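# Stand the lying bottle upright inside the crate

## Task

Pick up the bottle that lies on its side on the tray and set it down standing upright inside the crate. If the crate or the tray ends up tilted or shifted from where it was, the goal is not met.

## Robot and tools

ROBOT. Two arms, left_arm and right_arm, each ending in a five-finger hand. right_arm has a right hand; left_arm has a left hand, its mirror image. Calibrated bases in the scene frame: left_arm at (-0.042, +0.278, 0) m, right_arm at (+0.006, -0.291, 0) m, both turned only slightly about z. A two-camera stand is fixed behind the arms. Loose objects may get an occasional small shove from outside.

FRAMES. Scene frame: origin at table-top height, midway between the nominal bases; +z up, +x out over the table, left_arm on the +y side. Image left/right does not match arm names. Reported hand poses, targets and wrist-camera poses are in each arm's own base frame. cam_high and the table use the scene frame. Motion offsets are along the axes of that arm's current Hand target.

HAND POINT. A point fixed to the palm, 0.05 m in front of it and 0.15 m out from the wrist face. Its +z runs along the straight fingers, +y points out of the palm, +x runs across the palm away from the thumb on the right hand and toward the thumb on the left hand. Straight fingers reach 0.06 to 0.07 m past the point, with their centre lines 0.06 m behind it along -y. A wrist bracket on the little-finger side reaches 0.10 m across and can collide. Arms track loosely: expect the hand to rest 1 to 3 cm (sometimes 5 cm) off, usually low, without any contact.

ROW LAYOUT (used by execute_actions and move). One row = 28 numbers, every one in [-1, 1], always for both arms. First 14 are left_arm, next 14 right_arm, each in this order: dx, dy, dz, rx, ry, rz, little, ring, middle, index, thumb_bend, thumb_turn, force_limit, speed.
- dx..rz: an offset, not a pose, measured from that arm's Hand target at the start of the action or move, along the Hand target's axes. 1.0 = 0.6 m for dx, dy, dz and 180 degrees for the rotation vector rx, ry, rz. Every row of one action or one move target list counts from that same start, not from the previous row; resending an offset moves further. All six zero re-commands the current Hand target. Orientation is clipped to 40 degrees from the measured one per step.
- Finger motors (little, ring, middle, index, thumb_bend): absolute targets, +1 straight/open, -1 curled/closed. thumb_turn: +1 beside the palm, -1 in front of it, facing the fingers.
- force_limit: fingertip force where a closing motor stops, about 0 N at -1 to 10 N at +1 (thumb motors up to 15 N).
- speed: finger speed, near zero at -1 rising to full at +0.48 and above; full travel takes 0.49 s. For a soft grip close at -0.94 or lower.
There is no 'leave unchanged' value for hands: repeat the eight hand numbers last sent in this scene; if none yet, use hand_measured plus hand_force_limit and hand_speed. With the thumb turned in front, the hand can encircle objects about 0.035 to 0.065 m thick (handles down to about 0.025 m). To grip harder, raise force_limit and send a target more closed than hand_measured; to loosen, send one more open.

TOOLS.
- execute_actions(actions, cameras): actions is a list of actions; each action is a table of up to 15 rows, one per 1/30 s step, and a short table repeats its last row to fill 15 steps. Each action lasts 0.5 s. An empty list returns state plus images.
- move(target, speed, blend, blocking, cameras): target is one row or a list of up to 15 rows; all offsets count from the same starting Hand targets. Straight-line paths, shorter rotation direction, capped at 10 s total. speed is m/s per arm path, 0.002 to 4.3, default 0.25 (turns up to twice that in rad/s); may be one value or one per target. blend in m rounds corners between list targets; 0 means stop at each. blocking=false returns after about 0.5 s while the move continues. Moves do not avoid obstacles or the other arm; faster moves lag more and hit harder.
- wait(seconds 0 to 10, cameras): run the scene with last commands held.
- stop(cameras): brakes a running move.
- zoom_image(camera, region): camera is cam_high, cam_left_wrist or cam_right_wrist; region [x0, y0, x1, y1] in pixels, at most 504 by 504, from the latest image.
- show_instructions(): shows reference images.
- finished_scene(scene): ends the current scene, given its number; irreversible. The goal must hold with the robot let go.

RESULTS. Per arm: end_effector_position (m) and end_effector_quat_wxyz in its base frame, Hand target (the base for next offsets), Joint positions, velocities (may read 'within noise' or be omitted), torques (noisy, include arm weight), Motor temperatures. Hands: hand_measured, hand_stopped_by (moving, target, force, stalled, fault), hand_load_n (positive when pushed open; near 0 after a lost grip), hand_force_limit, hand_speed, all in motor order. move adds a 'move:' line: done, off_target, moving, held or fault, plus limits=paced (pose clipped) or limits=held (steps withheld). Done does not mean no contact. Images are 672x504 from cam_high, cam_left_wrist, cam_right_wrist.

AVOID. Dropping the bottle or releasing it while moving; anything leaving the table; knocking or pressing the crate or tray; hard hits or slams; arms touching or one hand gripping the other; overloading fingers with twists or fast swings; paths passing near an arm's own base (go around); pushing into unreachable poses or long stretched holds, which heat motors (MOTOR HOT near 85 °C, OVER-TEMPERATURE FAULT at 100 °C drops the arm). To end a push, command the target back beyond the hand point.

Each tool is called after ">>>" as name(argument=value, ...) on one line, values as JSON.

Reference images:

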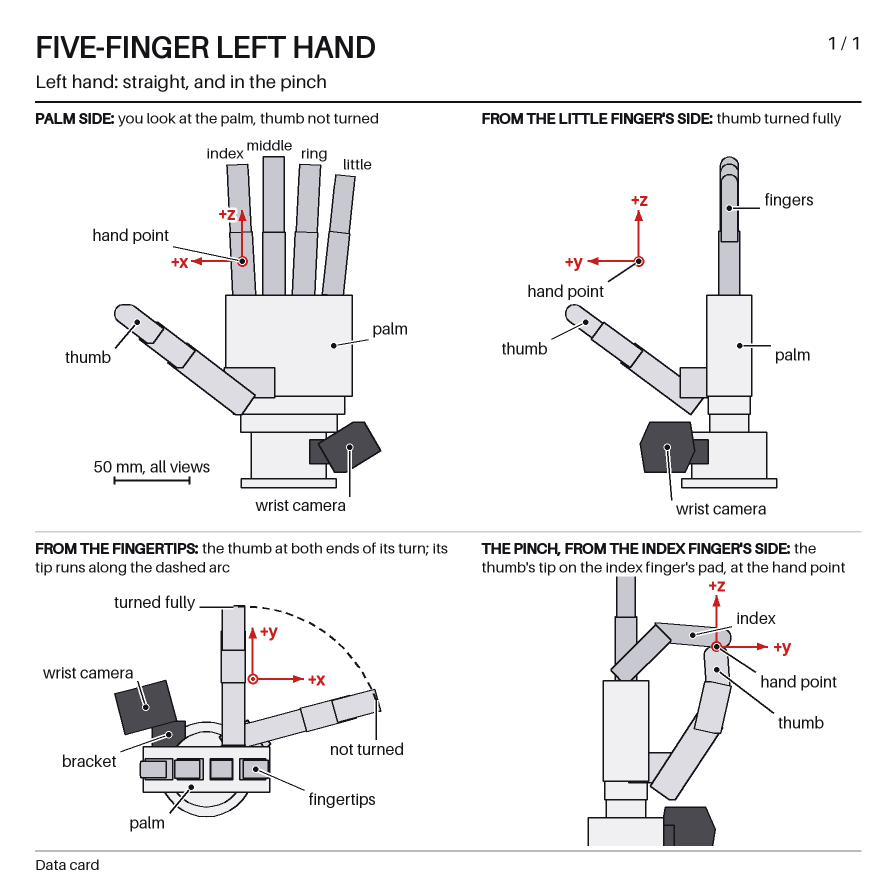

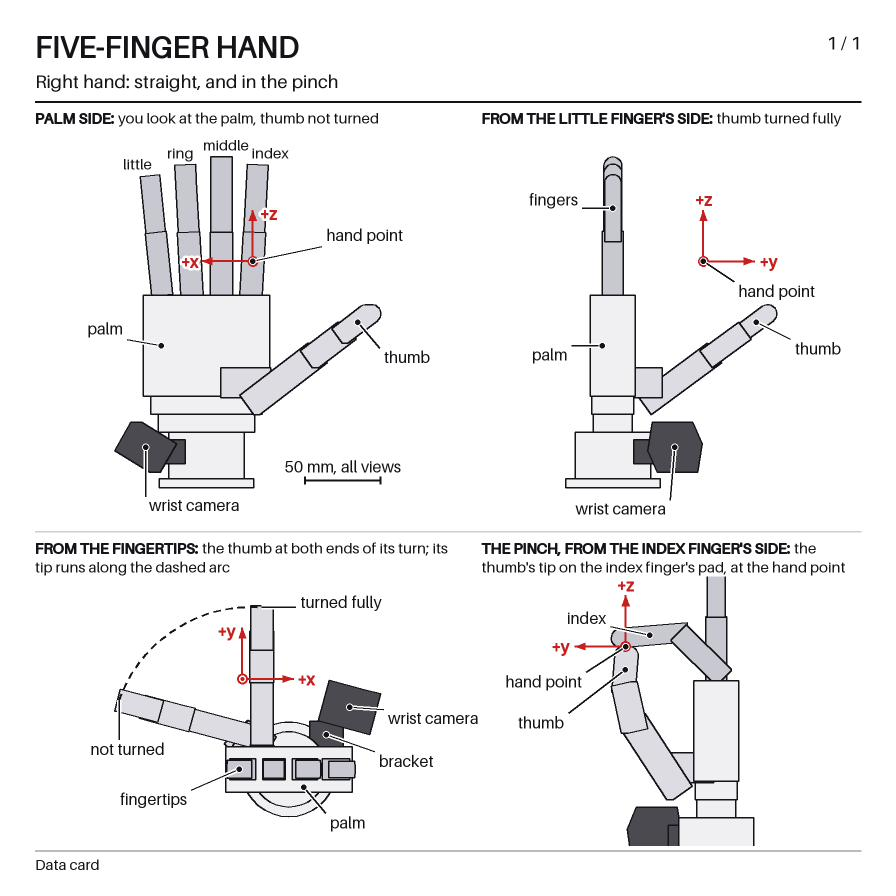

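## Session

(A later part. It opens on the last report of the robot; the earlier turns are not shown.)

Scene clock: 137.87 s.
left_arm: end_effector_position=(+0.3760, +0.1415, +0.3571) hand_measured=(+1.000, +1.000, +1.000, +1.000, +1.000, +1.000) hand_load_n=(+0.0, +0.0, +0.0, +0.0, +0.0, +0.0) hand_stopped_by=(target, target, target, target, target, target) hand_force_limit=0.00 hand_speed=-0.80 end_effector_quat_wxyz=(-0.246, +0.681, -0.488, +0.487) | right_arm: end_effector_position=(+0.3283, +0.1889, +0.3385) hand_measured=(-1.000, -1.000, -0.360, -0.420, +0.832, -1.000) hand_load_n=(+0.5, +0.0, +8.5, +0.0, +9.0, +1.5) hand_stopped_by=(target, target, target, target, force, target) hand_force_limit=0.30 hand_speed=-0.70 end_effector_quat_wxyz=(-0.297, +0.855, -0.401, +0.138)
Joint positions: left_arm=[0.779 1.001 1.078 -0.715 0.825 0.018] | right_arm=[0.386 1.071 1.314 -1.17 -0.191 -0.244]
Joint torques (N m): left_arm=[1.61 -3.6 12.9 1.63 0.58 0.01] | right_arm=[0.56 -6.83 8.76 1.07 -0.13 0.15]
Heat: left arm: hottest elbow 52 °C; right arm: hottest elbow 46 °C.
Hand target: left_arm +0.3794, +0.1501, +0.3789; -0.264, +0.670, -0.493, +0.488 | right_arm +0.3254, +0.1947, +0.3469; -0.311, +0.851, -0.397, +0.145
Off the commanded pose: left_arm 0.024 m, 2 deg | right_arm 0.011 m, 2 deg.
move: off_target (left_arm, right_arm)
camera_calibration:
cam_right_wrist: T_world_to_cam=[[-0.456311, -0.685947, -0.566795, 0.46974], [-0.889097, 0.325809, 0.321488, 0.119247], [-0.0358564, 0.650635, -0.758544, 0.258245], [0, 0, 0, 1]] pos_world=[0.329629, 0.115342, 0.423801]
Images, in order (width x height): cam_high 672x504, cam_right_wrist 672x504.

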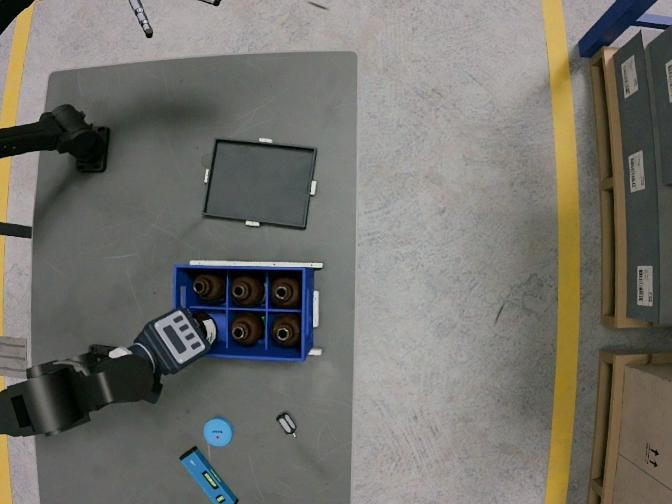

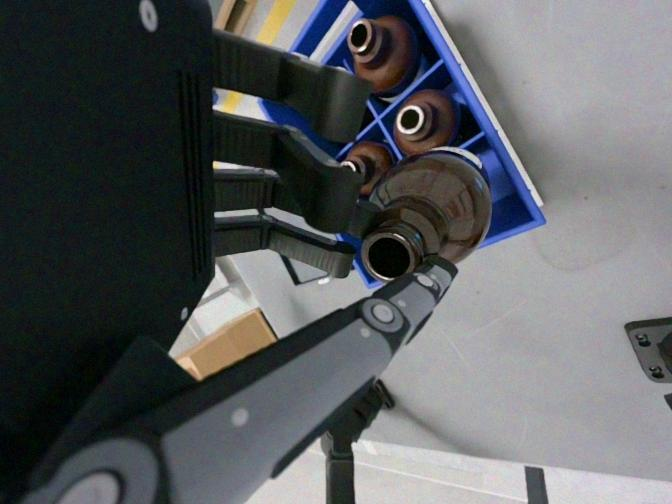

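>>> move(target=[0,0,0,0,0,0,1,1,1,1,1,1,0,-0.8,0.001,0.0635,0.0773,0,0,0,-1,-1,-0.36,-0.42,0.55,-1,0.3,-0.7], cameras=["cam_right_wrist","cam_high"], speed=0.05)

>>> zoom_image(camera="cam_high", region=[165, 290, 255, 370])

>>> zoom_image(camera="cam_right_wrist", region=[330, 0, 580, 300])

Scene clock: 140.23 s.
left_arm: end_effector_position=(+0.3760, +0.1415, +0.3571) hand_measured=(+1.000, +1.000, +1.000, +1.000, +1.000, +1.000) hand_load_n=(+0.0, +0.0, +0.0, +0.0, -0.5, +0.0) hand_stopped_by=(target, target, target, target, target, target) hand_force_limit=0.00 hand_speed=-0.80 end_effector_quat_wxyz=(-0.246, +0.681, -0.488, +0.487) | right_arm: end_effector_position=(+0.3281, +0.1889, +0.2784) hand_measured=(-1.000, -1.000, -0.360, -0.420, +0.832, -1.000) hand_load_n=(+0.0, +0.0, +8.0, +0.5, +9.0, +1.5) hand_stopped_by=(target, target, target, target, force, target) hand_force_limit=0.30 hand_speed=-0.70 end_effector_quat_wxyz=(-0.297, +0.855, -0.401, +0.138)
Joint positions: left_arm=[0.779 1.001 1.078 -0.715 0.825 0.018] | right_arm=[0.386 1.045 1.137 -1.02 -0.191 -0.244]
Joint torques (N m): left_arm=[2.61 -3.96 13.11 1.2 0.58 0.07] | right_arm=[0.56 -6.71 8.99 1.06 -0.15 0.13]
Heat: left arm: hottest elbow 52 °C; right arm: hottest elbow 46 °C.
Hand target: left_arm +0.3794, +0.1501, +0.3789; -0.264, +0.670, -0.493, +0.488 | right_arm +0.3264, +0.1947, +0.2869; -0.311, +0.851, -0.397, +0.145
Off the commanded pose: left_arm 0.024 m, 2 deg | right_arm 0.010 m, 2 deg.
move: off_target (left_arm)
camera_calibration:
cam_right_wrist: T_world_to_cam=[[-0.456815, -0.685819, -0.566545, 0.435576], [-0.888831, 0.326089, 0.32194, 0.138138], [-0.0360481, 0.650629, -0.758539, 0.212777], [0, 0, 0, 1]] pos_world=[0.329429, 0.115242, 0.363701]
Images, in order (width x height): cam_high 672x504, cam_right_wrist 672x504.

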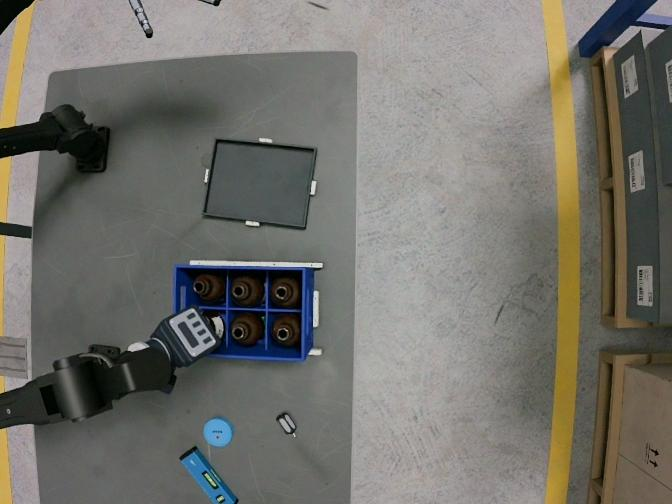

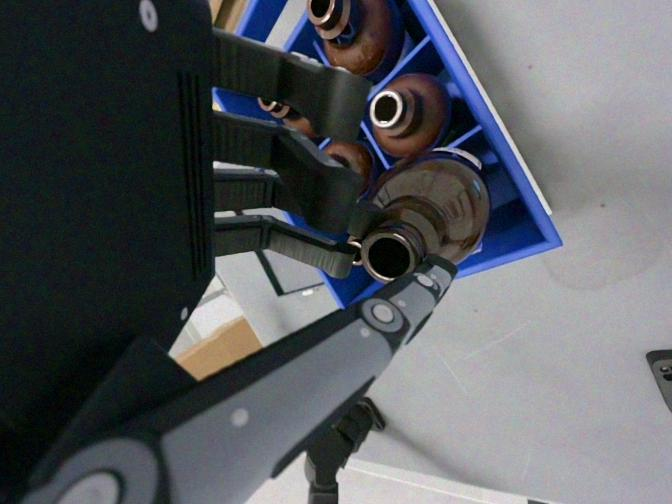

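Scaled by 5.600 from the camera's 672x504 image, which has a finer 960x720 frame.

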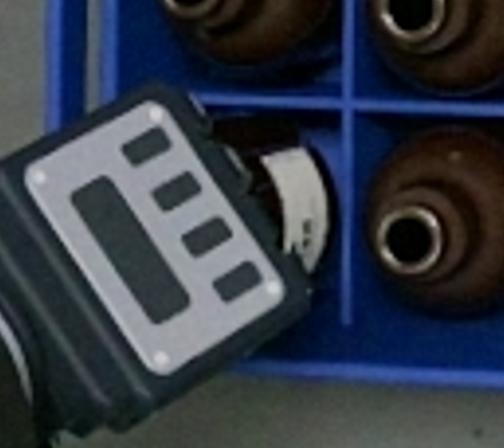

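Scaled by 1.680 from the camera's 672x504 image, which has a finer 960x720 frame.

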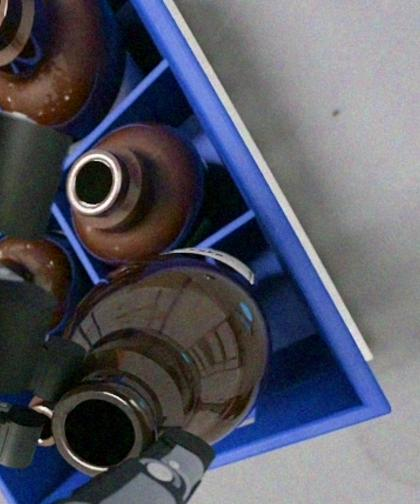

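>>> move(target=[0,0,0,0,0,0,1,1,1,1,1,1,0,-0.8,0,0.0807,0.0956,0,0,0,-1,-1,-0.36,-0.42,0.55,-1,0.3,-0.7], cameras=["cam_right_wrist","cam_high"], speed=0.05)

>>> zoom_image(camera="cam_right_wrist", region=[230, 50, 580, 350])

Scene clock: 142.97 s.
left_arm: end_effector_position=(+0.3760, +0.1415, +0.3571) hand_measured=(+1.000, +1.000, +1.000, +1.000, +1.000, +1.000) hand_load_n=(+0.0, +0.0, +0.0, +0.0, +0.0, +0.0) hand_stopped_by=(target, target, target, target, target, target) hand_force_limit=0.00 hand_speed=-0.80 end_effector_quat_wxyz=(-0.246, +0.681, -0.488, +0.487) | right_arm: end_effector_position=(+0.3264, +0.1882, +0.2057) hand_measured=(-1.000, -1.000, -0.360, -0.420, +0.832, -1.000) hand_load_n=(+0.0, +0.0, +8.5, +0.0, +9.0, +2.0) hand_stopped_by=(target, target, target, target, force, target) hand_force_limit=0.30 hand_speed=-0.70 end_effector_quat_wxyz=(-0.299, +0.855, -0.401, +0.140)
Joint positions: left_arm=[0.779 1.001 1.078 -0.715 0.825 0.018] | right_arm=[0.386 1.035 0.939 -0.824 -0.191 -0.244]
Joint torques (N m): left_arm=[1.73 -3.37 12.77 1.43 0.61 0.05] | right_arm=[0.38 -5.95 8.88 1.03 -0.13 0.14]
Heat: left arm: hottest elbow 52 °C; right arm: hottest elbow 46 °C.
Hand target: left_arm +0.3794, +0.1501, +0.3789; -0.264, +0.670, -0.493, +0.488 | right_arm +0.3264, +0.1948, +0.2118; -0.311, +0.851, -0.397, +0.145
Off the commanded pose: left_arm 0.024 m, 2 deg | right_arm 0.009 m, 2 deg.
move: off_target (left_arm)
camera_calibration:
cam_right_wrist: T_world_to_cam=[[-0.453676, -0.684145, -0.571073, 0.392757], [-0.890614, 0.325492, 0.317588, 0.161869], [-0.0313968, 0.652687, -0.756977, 0.15577], [0, 0, 0, 1]] pos_world=[0.327238, 0.114346, 0.2908]
Images, in order (width x height): cam_high 672x504, cam_right_wrist 672x504.

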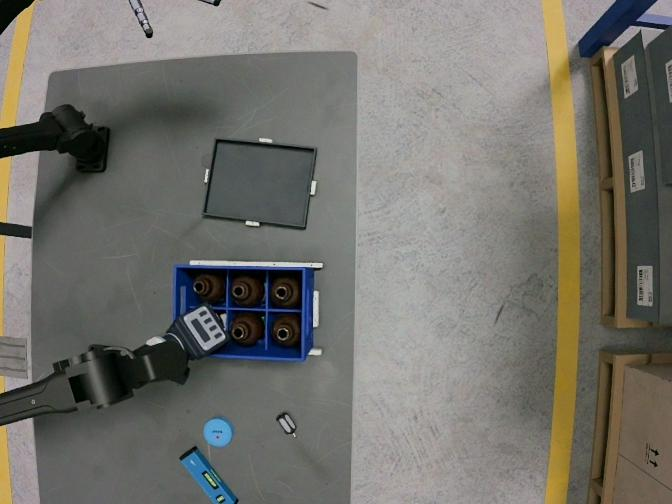

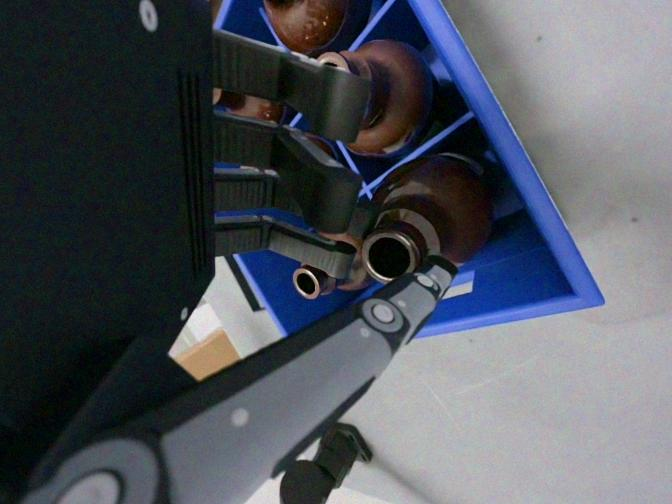

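Scaled by 1.440 from the camera's 672x504 image, which has a finer 960x720 frame.

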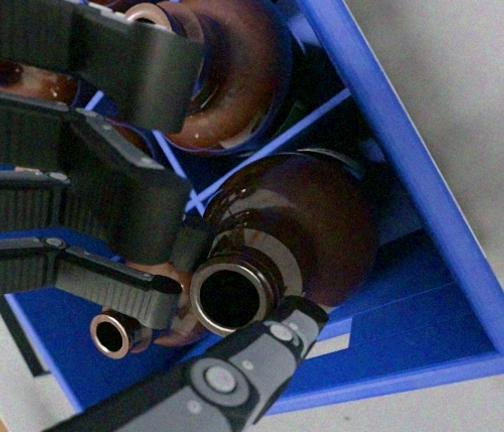

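>>> move(target=[0,0,0,0,0,0,1,1,1,1,1,1,0,-0.8,0,0.0237,0.028,0,0,0,-1,-1,-0.36,-0.42,0.55,-1,0.3,-0.7], cameras=["cam_right_wrist"], speed=0.04)

>>> zoom_image(camera="cam_right_wrist", region=[230, 50, 580, 350])

Scene clock: 145.07 s.
left_arm: end_effector_position=(+0.3760, +0.1415, +0.3571) hand_measured=(+1.000, +1.000, +1.000, +1.000, +1.000, +1.000) hand_load_n=(+0.0, +0.0, +0.0, +0.0, +0.0, +0.0) hand_stopped_by=(target, target, target, target, target, target) hand_force_limit=0.00 hand_speed=-0.80 end_effector_quat_wxyz=(-0.246, +0.681, -0.488, +0.487) | right_arm: end_effector_position=(+0.3257, +0.1879, +0.1862) hand_measured=(-1.000, -1.000, -0.360, -0.420, +0.832, -1.000) hand_load_n=(+0.0, +0.0, +8.5, +0.0, +9.5, +2.0) hand_stopped_by=(target, target, target, target, force, target) hand_force_limit=0.30 hand_speed=-0.70 end_effector_quat_wxyz=(-0.302, +0.854, -0.400, +0.142)
Joint positions: left_arm=[0.779 1.001 1.078 -0.715 0.825 0.018] | right_arm=[0.386 1.035 0.885 -0.763 -0.191 -0.244]
Joint torques (N m): left_arm=[1.96 -3.19 12.97 1.55 0.61 0.07] | right_arm=[0.5 -5.25 8.85 1.07 -0.13 0.13]
Motor temperatures (°C): left_arm=[39 36 53 33 33 36] | right_arm=[33 42 46 34 30 29]
Heat: left arm: hottest elbow 53 °C; right arm: hottest elbow 46 °C.
Hand target: left_arm +0.3794, +0.1501, +0.3789; -0.264, +0.670, -0.493, +0.488 | right_arm +0.3264, +0.1947, +0.1897; -0.311, +0.851, -0.397, +0.145
Off the commanded pose: left_arm 0.024 m, 2 deg | right_arm 0.008 m, 1 deg.
move: off_target (left_arm)
camera_calibration:
cam_right_wrist: T_world_to_cam=[[-0.449841, -0.68256, -0.575982, 0.380482], [-0.89272, 0.324608, 0.312539, 0.169295], [-0.0263582, 0.654783, -0.755357, 0.13882], [0, 0, 0, 1]] pos_world=[0.325948, 0.11385, 0.271098]
Images, in order (width x height): cam_right_wrist 672x504.

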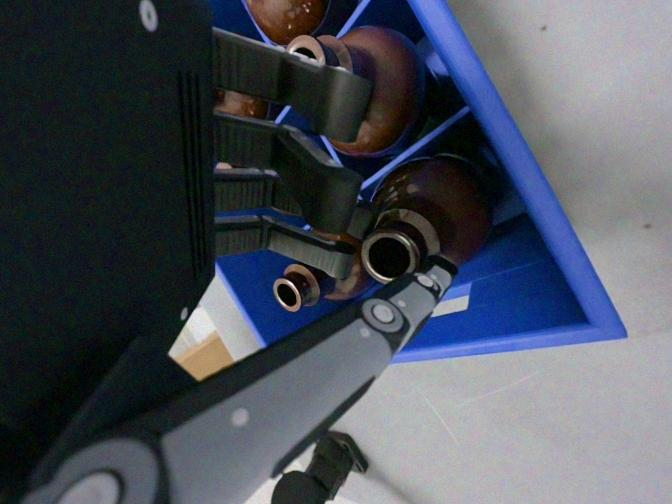

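Scaled by 1.440 from the camera's 672x504 image, which has a finer 960x720 frame.

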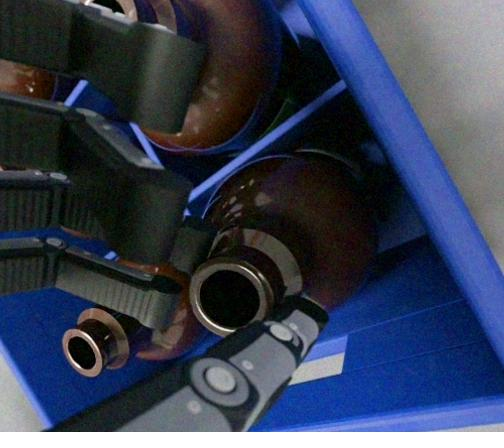

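>>> move(target=[0,0,0,0,0,0,1,1,1,1,1,1,0,-0.8,0,0.0108,0.0127,0,0,0,-1,-1,-0.36,-0.42,0.55,-1,0.3,-0.7], cameras=["cam_right_wrist"], speed=0.04)

>>> zoom_image(camera="cam_right_wrist", region=[230, 50, 580, 350])

Scene clock: 146.20 s.
left_arm: end_effector_position=(+0.3760, +0.1415, +0.3571) hand_measured=(+1.000, +1.000, +1.000, +1.000, +1.000, +1.000) hand_load_n=(+0.0, +0.0, +0.0, +0.0, +0.0, +0.0) hand_stopped_by=(target, target, target, target, target, target) hand_force_limit=0.00 hand_speed=-0.80 end_effector_quat_wxyz=(-0.246, +0.681, -0.488, +0.487) | right_arm: end_effector_position=(+0.3256, +0.1879, +0.1781) hand_measured=(-1.000, -1.000, -0.360, -0.420, +0.832, -1.000) hand_load_n=(+0.0, +0.5, +8.5, +0.0, +9.5, +2.0) hand_stopped_by=(target, target, target, target, force, target) hand_force_limit=0.30 hand_speed=-0.70 end_effector_quat_wxyz=(-0.304, +0.853, -0.399, +0.144)
Joint positions: left_arm=[0.779 1.001 1.078 -0.715 0.825 0.018] | right_arm=[0.386 1.035 0.862 -0.735 -0.191 -0.244]
Joint torques (N m): left_arm=[1.26 -4.01 12.9 1.44 0.59 0.1] | right_arm=[0.73 -4.78 8.79 0.94 -0.13 0.13]
Heat: left arm: hottest elbow 53 °C; right arm: hottest elbow 45 °C.
Hand target: left_arm +0.3794, +0.1501, +0.3789; -0.264, +0.670, -0.493, +0.488 | right_arm +0.3265, +0.1948, +0.1798; -0.311, +0.851, -0.397, +0.145
Off the commanded pose: left_arm 0.024 m, 2 deg | right_arm 0.007 m, 1 deg.
move: off_target (left_arm)
camera_calibration:
cam_right_wrist: T_world_to_cam=[[-0.447171, -0.681532, -0.579269, 0.375235], [-0.894155, 0.324034, 0.309012, 0.172852], [-0.022899, 0.656138, -0.754294, 0.13118], [0, 0, 0, 1]] pos_world=[0.325355, 0.113653, 0.262897]
Images, in order (width x height): cam_right_wrist 672x504.

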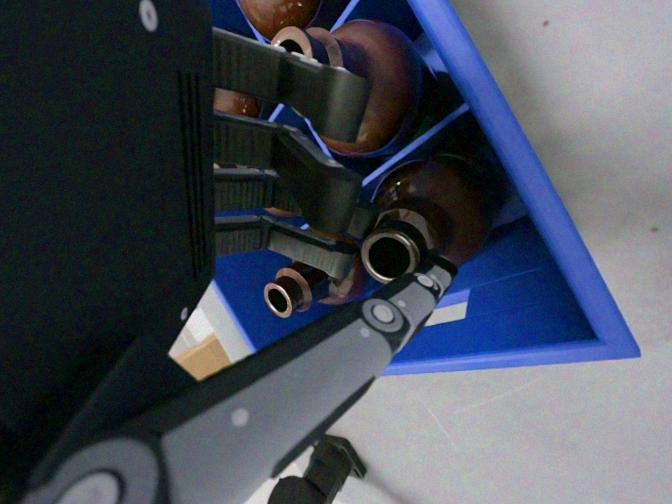

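Scaled by 1.440 from the camera's 672x504 image, which has a finer 960x720 frame.

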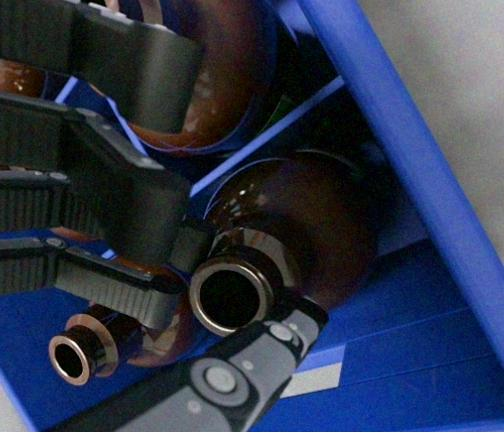

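>>> move(target=[0,0,0,0,0,0,1,1,1,1,1,1,0,-0.8,0,0.0086,0.0102,0,0,0,-1,-1,-0.36,-0.42,0.55,-1,0.3,-0.7], cameras=["cam_right_wrist"], speed=0.04)

>>> zoom_image(camera="cam_right_wrist", region=[230, 50, 580, 350])

Scene clock: 147.23 s.
left_arm: end_effector_position=(+0.3760, +0.1415, +0.3571) hand_measured=(+1.000, +1.000, +1.000, +1.000, +1.000, +1.000) hand_load_n=(+0.0, +0.0, +0.0, +0.0, +0.0, +0.0) hand_stopped_by=(target, target, target, target, target, target) hand_force_limit=0.00 hand_speed=-0.80 end_effector_quat_wxyz=(-0.246, +0.681, -0.488, +0.487) | right_arm: end_effector_position=(+0.3285, +0.1888, +0.1760) hand_measured=(-1.000, -1.000, -0.360, -0.420, +0.832, -1.000) hand_load_n=(+0.0, +0.0, +9.5, +0.0, +10.0, +1.5) hand_stopped_by=(target, target, target, target, force, target) hand_force_limit=0.30 hand_speed=-0.70 end_effector_quat_wxyz=(-0.308, +0.851, -0.398, +0.149)
Joint positions: left_arm=[0.779 1.001 1.078 -0.715 0.825 0.018] | right_arm=[0.386 1.036 0.853 -0.711 -0.19 -0.244]
Joint torques (N m): left_arm=[1.67 -3.66 12.55 1.36 0.57 0.1] | right_arm=[0.62 -4.31 8.08 1.06 -0.19 0.14]
Heat: left arm: hottest elbow 53 °C; right arm: hottest elbow 45 °C.
Hand target: left_arm +0.3794, +0.1501, +0.3789; -0.264, +0.670, -0.493, +0.488 | right_arm +0.3264, +0.1947, +0.1717; -0.311, +0.851, -0.397, +0.145
Off the commanded pose: left_arm 0.024 m, 2 deg | right_arm 0.008 m, 1 deg.
move: off_target (left_arm)
camera_calibration:
cam_right_wrist: T_world_to_cam=[[-0.439727, -0.678559, -0.588386, 0.3745], [-0.898054, 0.323576, 0.29799, 0.179199], [-0.0118165, 0.659437, -0.751667, 0.124312], [0, 0, 0, 1]] pos_world=[0.327077, 0.11416, 0.260392]
Images, in order (width x height): cam_right_wrist 672x504.

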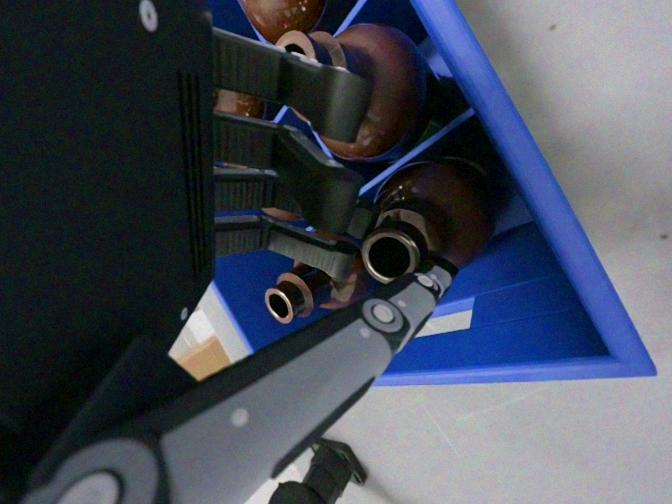

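Scaled by 1.440 from the camera's 672x504 image, which has a finer 960x720 frame.

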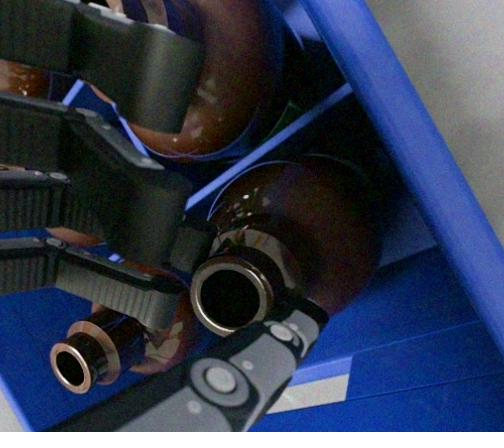

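>>> move(target=[0,0,0,0,0,0,1,1,1,1,1,1,0,-0.8,0,-0.0054,-0.0064,0,0,0,-1,-1,-0.36,-0.42,0.55,-1,0.3,-0.7], cameras=[], speed=0.04)

>>> move(target=[0,0,0,0,0,0,1,1,1,1,1,1,0,-0.8,0,0,0,0,0,0,-1,-1,-0.3,-0.36,1,-1,0.3,-0.8], cameras=["cam_right_wrist"], speed=0.04)

>>> zoom_image(camera="cam_right_wrist", region=[230, 50, 580, 350])

Scene clock: 148.60 s.
left_arm: end_effector_position=(+0.3760, +0.1415, +0.3571) hand_measured=(+1.000, +1.000, +1.000, +1.000, +1.000, +1.000) hand_load_n=(-0.5, +0.0, +0.0, +0.0, +0.0, -0.5) hand_stopped_by=(target, target, target, target, target, target) hand_force_limit=0.00 hand_speed=-0.80 end_effector_quat_wxyz=(-0.246, +0.681, -0.488, +0.487) | right_arm: end_effector_position=(+0.3285, +0.1888, +0.1760) hand_measured=(-1.000, -1.000, -0.360, -0.420, +0.832, -1.000) hand_load_n=(+0.0, +0.0, +9.5, +0.0, +10.0, +2.0) hand_stopped_by=(target, target, target, target, force, target) hand_force_limit=0.30 hand_speed=-0.70 end_effector_quat_wxyz=(-0.308, +0.851, -0.398, +0.149)
Joint positions: left_arm=[0.779 1.001 1.078 -0.715 0.825 0.018] | right_arm=[0.386 1.036 0.853 -0.711 -0.19 -0.244]
Joint torques (N m): left_arm=[1.67 -4.13 12.9 1.39 0.65 0.01] | right_arm=[0.56 -4.6 8.95 0.57 -0.18 0.15]
Heat: left arm: hottest elbow 53 °C; right arm: hottest elbow 45 °C.
Hand target: left_arm +0.3794, +0.1501, +0.3789; -0.264, +0.670, -0.493, +0.488 | right_arm +0.3264, +0.1947, +0.1768; -0.311, +0.851, -0.397, +0.145
Off the commanded pose: left_arm 0.024 m, 2 deg | right_arm 0.006 m, 1 deg.
move: off_target (left_arm)
No camera images: "cameras" was empty.

Scene clock: 149.47 s.
left_arm: end_effector_position=(+0.3760, +0.1415, +0.3571) hand_measured=(+1.000, +1.000, +1.000, +1.000, +1.000, +1.000) hand_load_n=(+0.0, +0.0, +0.0, +0.0, +0.0, -0.5) hand_stopped_by=(target, target, target, target, target, target) hand_force_limit=0.00 hand_speed=-0.80 end_effector_quat_wxyz=(-0.246, +0.681, -0.488, +0.487) | right_arm: end_effector_position=(+0.3285, +0.1889, +0.1760) hand_measured=(-1.000, -1.000, -0.300, -0.360, +1.000, -1.000) hand_load_n=(+0.0, +0.0, +0.0, +0.0, +0.0, +0.0) hand_stopped_by=(target, target, target, target, target, target) hand_force_limit=0.30 hand_speed=-0.80 end_effector_quat_wxyz=(-0.308, +0.851, -0.399, +0.149)
Joint positions: left_arm=[0.779 1.001 1.078 -0.715 0.825 0.018] | right_arm=[0.386 1.036 0.853 -0.711 -0.19 -0.242]
Joint torques (N m): left_arm=[2.43 -4.66 12.96 1.58 0.58 0.04] | right_arm=[0.62 -4.54 8.91 0.55 -0.18 0.13]
Heat: left arm: hottest elbow 53 °C; right arm: hottest elbow 45 °C.
Hand target: left_arm +0.3794, +0.1501, +0.3789; -0.264, +0.670, -0.493, +0.488 | right_arm +0.3264, +0.1947, +0.1768; -0.311, +0.851, -0.397, +0.145
Off the commanded pose: left_arm 0.024 m, 2 deg | right_arm 0.006 m, 1 deg.
move: off_target (left_arm)
camera_calibration:
cam_right_wrist: T_world_to_cam=[[-0.440841, -0.677607, -0.588649, 0.374826], [-0.897512, 0.324372, 0.298757, 0.17873], [-0.011499, 0.660024, -0.751156, 0.124007], [0, 0, 0, 1]] pos_world=[0.327077, 0.114162, 0.260393]
Images, in order (width x height): cam_right_wrist 672x504.

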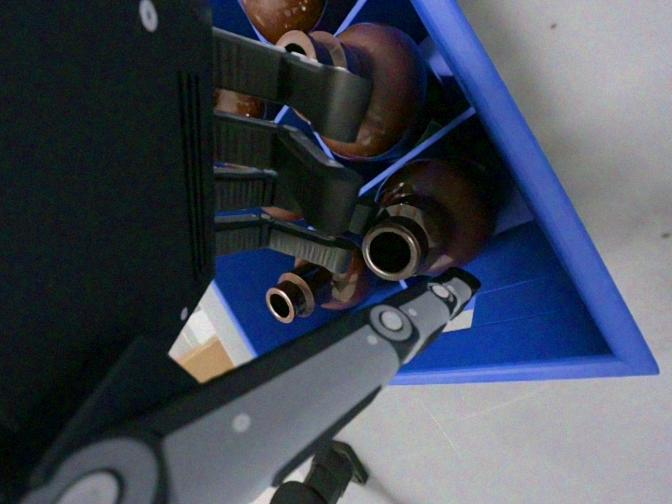

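Scaled by 1.440 from the camera's 672x504 image, which has a finer 960x720 frame.

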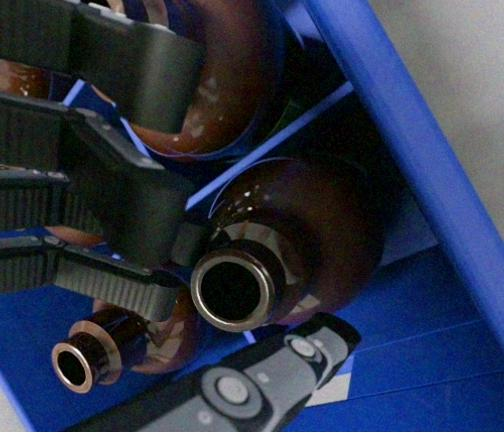

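>>> move(target=[0,0,0,0,0,0,1,1,1,1,1,1,0,-0.8,0,0,0,0,0,0,-1,-1,0.05,0.05,1,-1,0.3,-0.5], cameras=["cam_right_wrist"], speed=0.04)

>>> move(target=[[0,0,0,0,0,0,1,1,1,1,1,1,0,-0.8,0,-0.0431,-0.051,0,0,0,-1,-1,0.05,0.05,1,-1,0.3,-0.5],[0,0,0,0,0,0,1,1,1,1,1,1,0,-0.8,0,-0.1615,-0.1912,0,0,0,-1,-1,0.05,0.05,1,-1,0.3,-0.5]], cameras=["cam_right_wrist","cam_high"], speed=0.08)

>>> zoom_image(camera="cam_high", region=[130, 240, 330, 390])

Scene clock: 150.37 s.
left_arm: end_effector_position=(+0.3760, +0.1415, +0.3571) hand_measured=(+1.000, +1.000, +1.000, +1.000, +1.000, +1.000) hand_load_n=(+0.0, +0.0, +0.0, +0.0, +0.0, +0.0) hand_stopped_by=(target, target, target, target, target, target) hand_force_limit=0.00 hand_speed=-0.80 end_effector_quat_wxyz=(-0.246, +0.681, -0.488, +0.487) | right_arm: end_effector_position=(+0.3285, +0.1889, +0.1760) hand_measured=(-1.000, -1.000, +0.050, +0.050, +1.000, -1.000) hand_load_n=(+0.0, +0.0, +0.0, +0.0, +0.0, +0.5) hand_stopped_by=(target, target, target, target, target, target) hand_force_limit=0.30 hand_speed=-0.50 end_effector_quat_wxyz=(-0.308, +0.851, -0.399, +0.149)
Joint positions: left_arm=[0.779 1.001 1.078 -0.715 0.825 0.018] | right_arm=[0.386 1.036 0.853 -0.711 -0.19 -0.242]
Joint torques (N m): left_arm=[1.9 -4.37 12.86 1.37 0.58 0.02] | right_arm=[0.62 -4.54 8.92 0.59 -0.18 0.12]
Heat: left arm: hottest elbow 53 °C; right arm: hottest elbow 45 °C.
Hand target: left_arm +0.3794, +0.1501, +0.3789; -0.264, +0.670, -0.493, +0.488 | right_arm +0.3264, +0.1947, +0.1768; -0.311, +0.851, -0.397, +0.145
Off the commanded pose: left_arm 0.024 m, 2 deg | right_arm 0.006 m, 1 deg.
move: off_target (left_arm)
camera_calibration:
cam_right_wrist: T_world_to_cam=[[-0.441149, -0.677338, -0.588729, 0.374917], [-0.897362, 0.324601, 0.298958, 0.178602], [-0.0113935, 0.660187, -0.751015, 0.123917], [0, 0, 0, 1]] pos_world=[0.327077, 0.114163, 0.260393]
Images, in order (width x height): cam_right_wrist 672x504.

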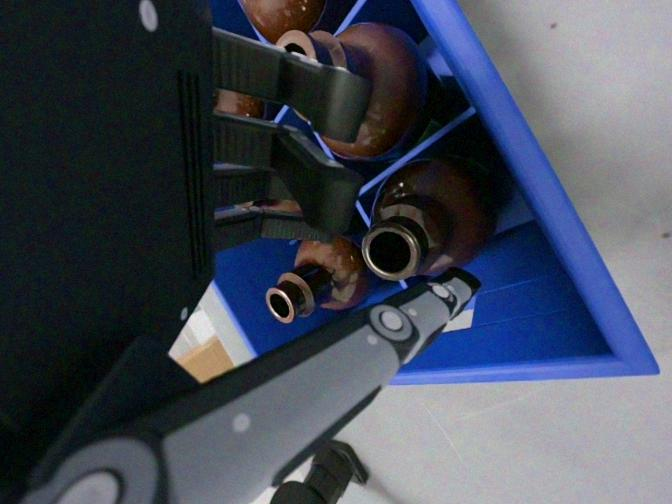

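Scene clock: 153.40 s.
left_arm: end_effector_position=(+0.3760, +0.1415, +0.3571) hand_measured=(+1.000, +1.000, +1.000, +1.000, +1.000, +1.000) hand_load_n=(+0.0, +0.0, +0.0, +0.0, +0.0, +0.0) hand_stopped_by=(target, target, target, target, target, target) hand_force_limit=0.00 hand_speed=-0.80 end_effector_quat_wxyz=(-0.246, +0.681, -0.488, +0.487) | right_arm: end_effector_position=(+0.3178, +0.1848, +0.2999) hand_measured=(-1.000, -1.000, +0.050, +0.050, +1.000, -1.000) hand_load_n=(+0.0, +0.0, +0.0, +0.0, +0.0, +0.0) hand_stopped_by=(target, target, target, target, target, target) hand_force_limit=0.30 hand_speed=-0.50 end_effector_quat_wxyz=(-0.293, +0.856, -0.403, +0.134)
Joint positions: left_arm=[0.779 1.001 1.078 -0.715 0.825 0.018] | right_arm=[0.386 1.03 1.187 -1.095 -0.191 -0.242]
Joint torques (N m): left_arm=[1.38 -3.96 12.92 1.48 0.57 0.03] | right_arm=[0.32 -3.96 13.61 0.21 -0.19 0.12]
Heat: left arm: hottest elbow 53 °C; right arm: hottest elbow 46 °C.
Hand target: left_arm +0.3794, +0.1501, +0.3789; -0.264, +0.670, -0.493, +0.488 | right_arm +0.3263, +0.1947, +0.3270; -0.311, +0.851, -0.397, +0.145
Off the commanded pose: left_arm 0.024 m, 2 deg | right_arm 0.030 m, 3 deg.
move: off_target (left_arm, right_arm)
camera_calibration:
cam_right_wrist: T_world_to_cam=[[-0.464196, -0.68666, -0.559481, 0.440651], [-0.884696, 0.328902, 0.330358, 0.119053], [-0.0428292, 0.648322, -0.760161, 0.234423], [0, 0, 0, 1]] pos_world=[0.319915, 0.111439, 0.385405]
Images, in order (width x height): cam_high 672x504, cam_right_wrist 672x504.

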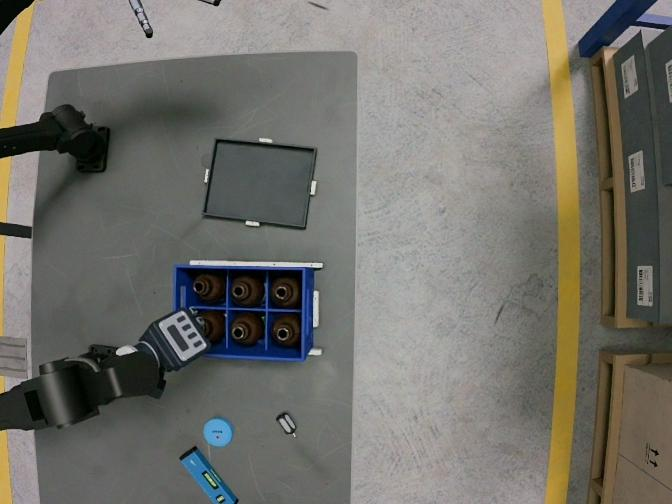

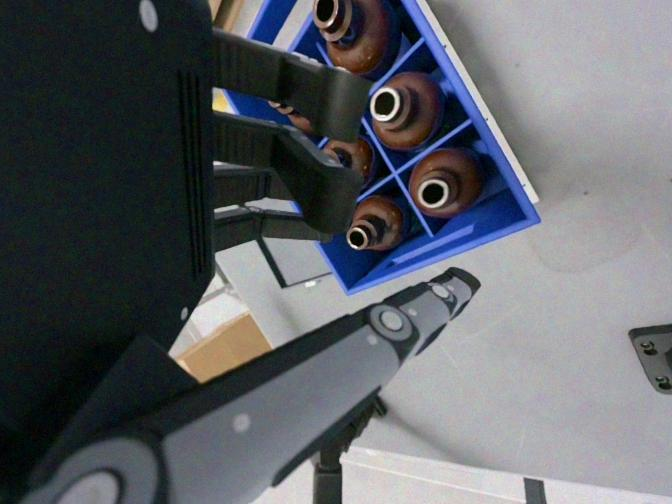

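Scaled by 2.520 from the camera's 672x504 image, which has a finer 960x720 frame.

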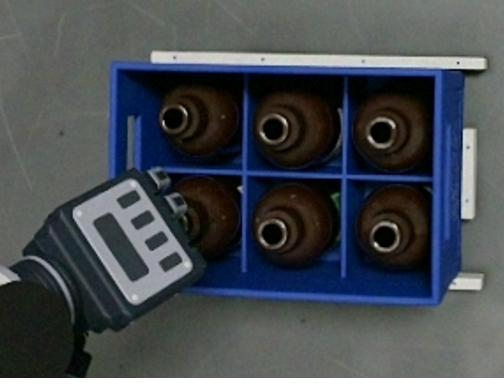

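>>> finished_scene(scene=1)

The scene is finished: the task was done.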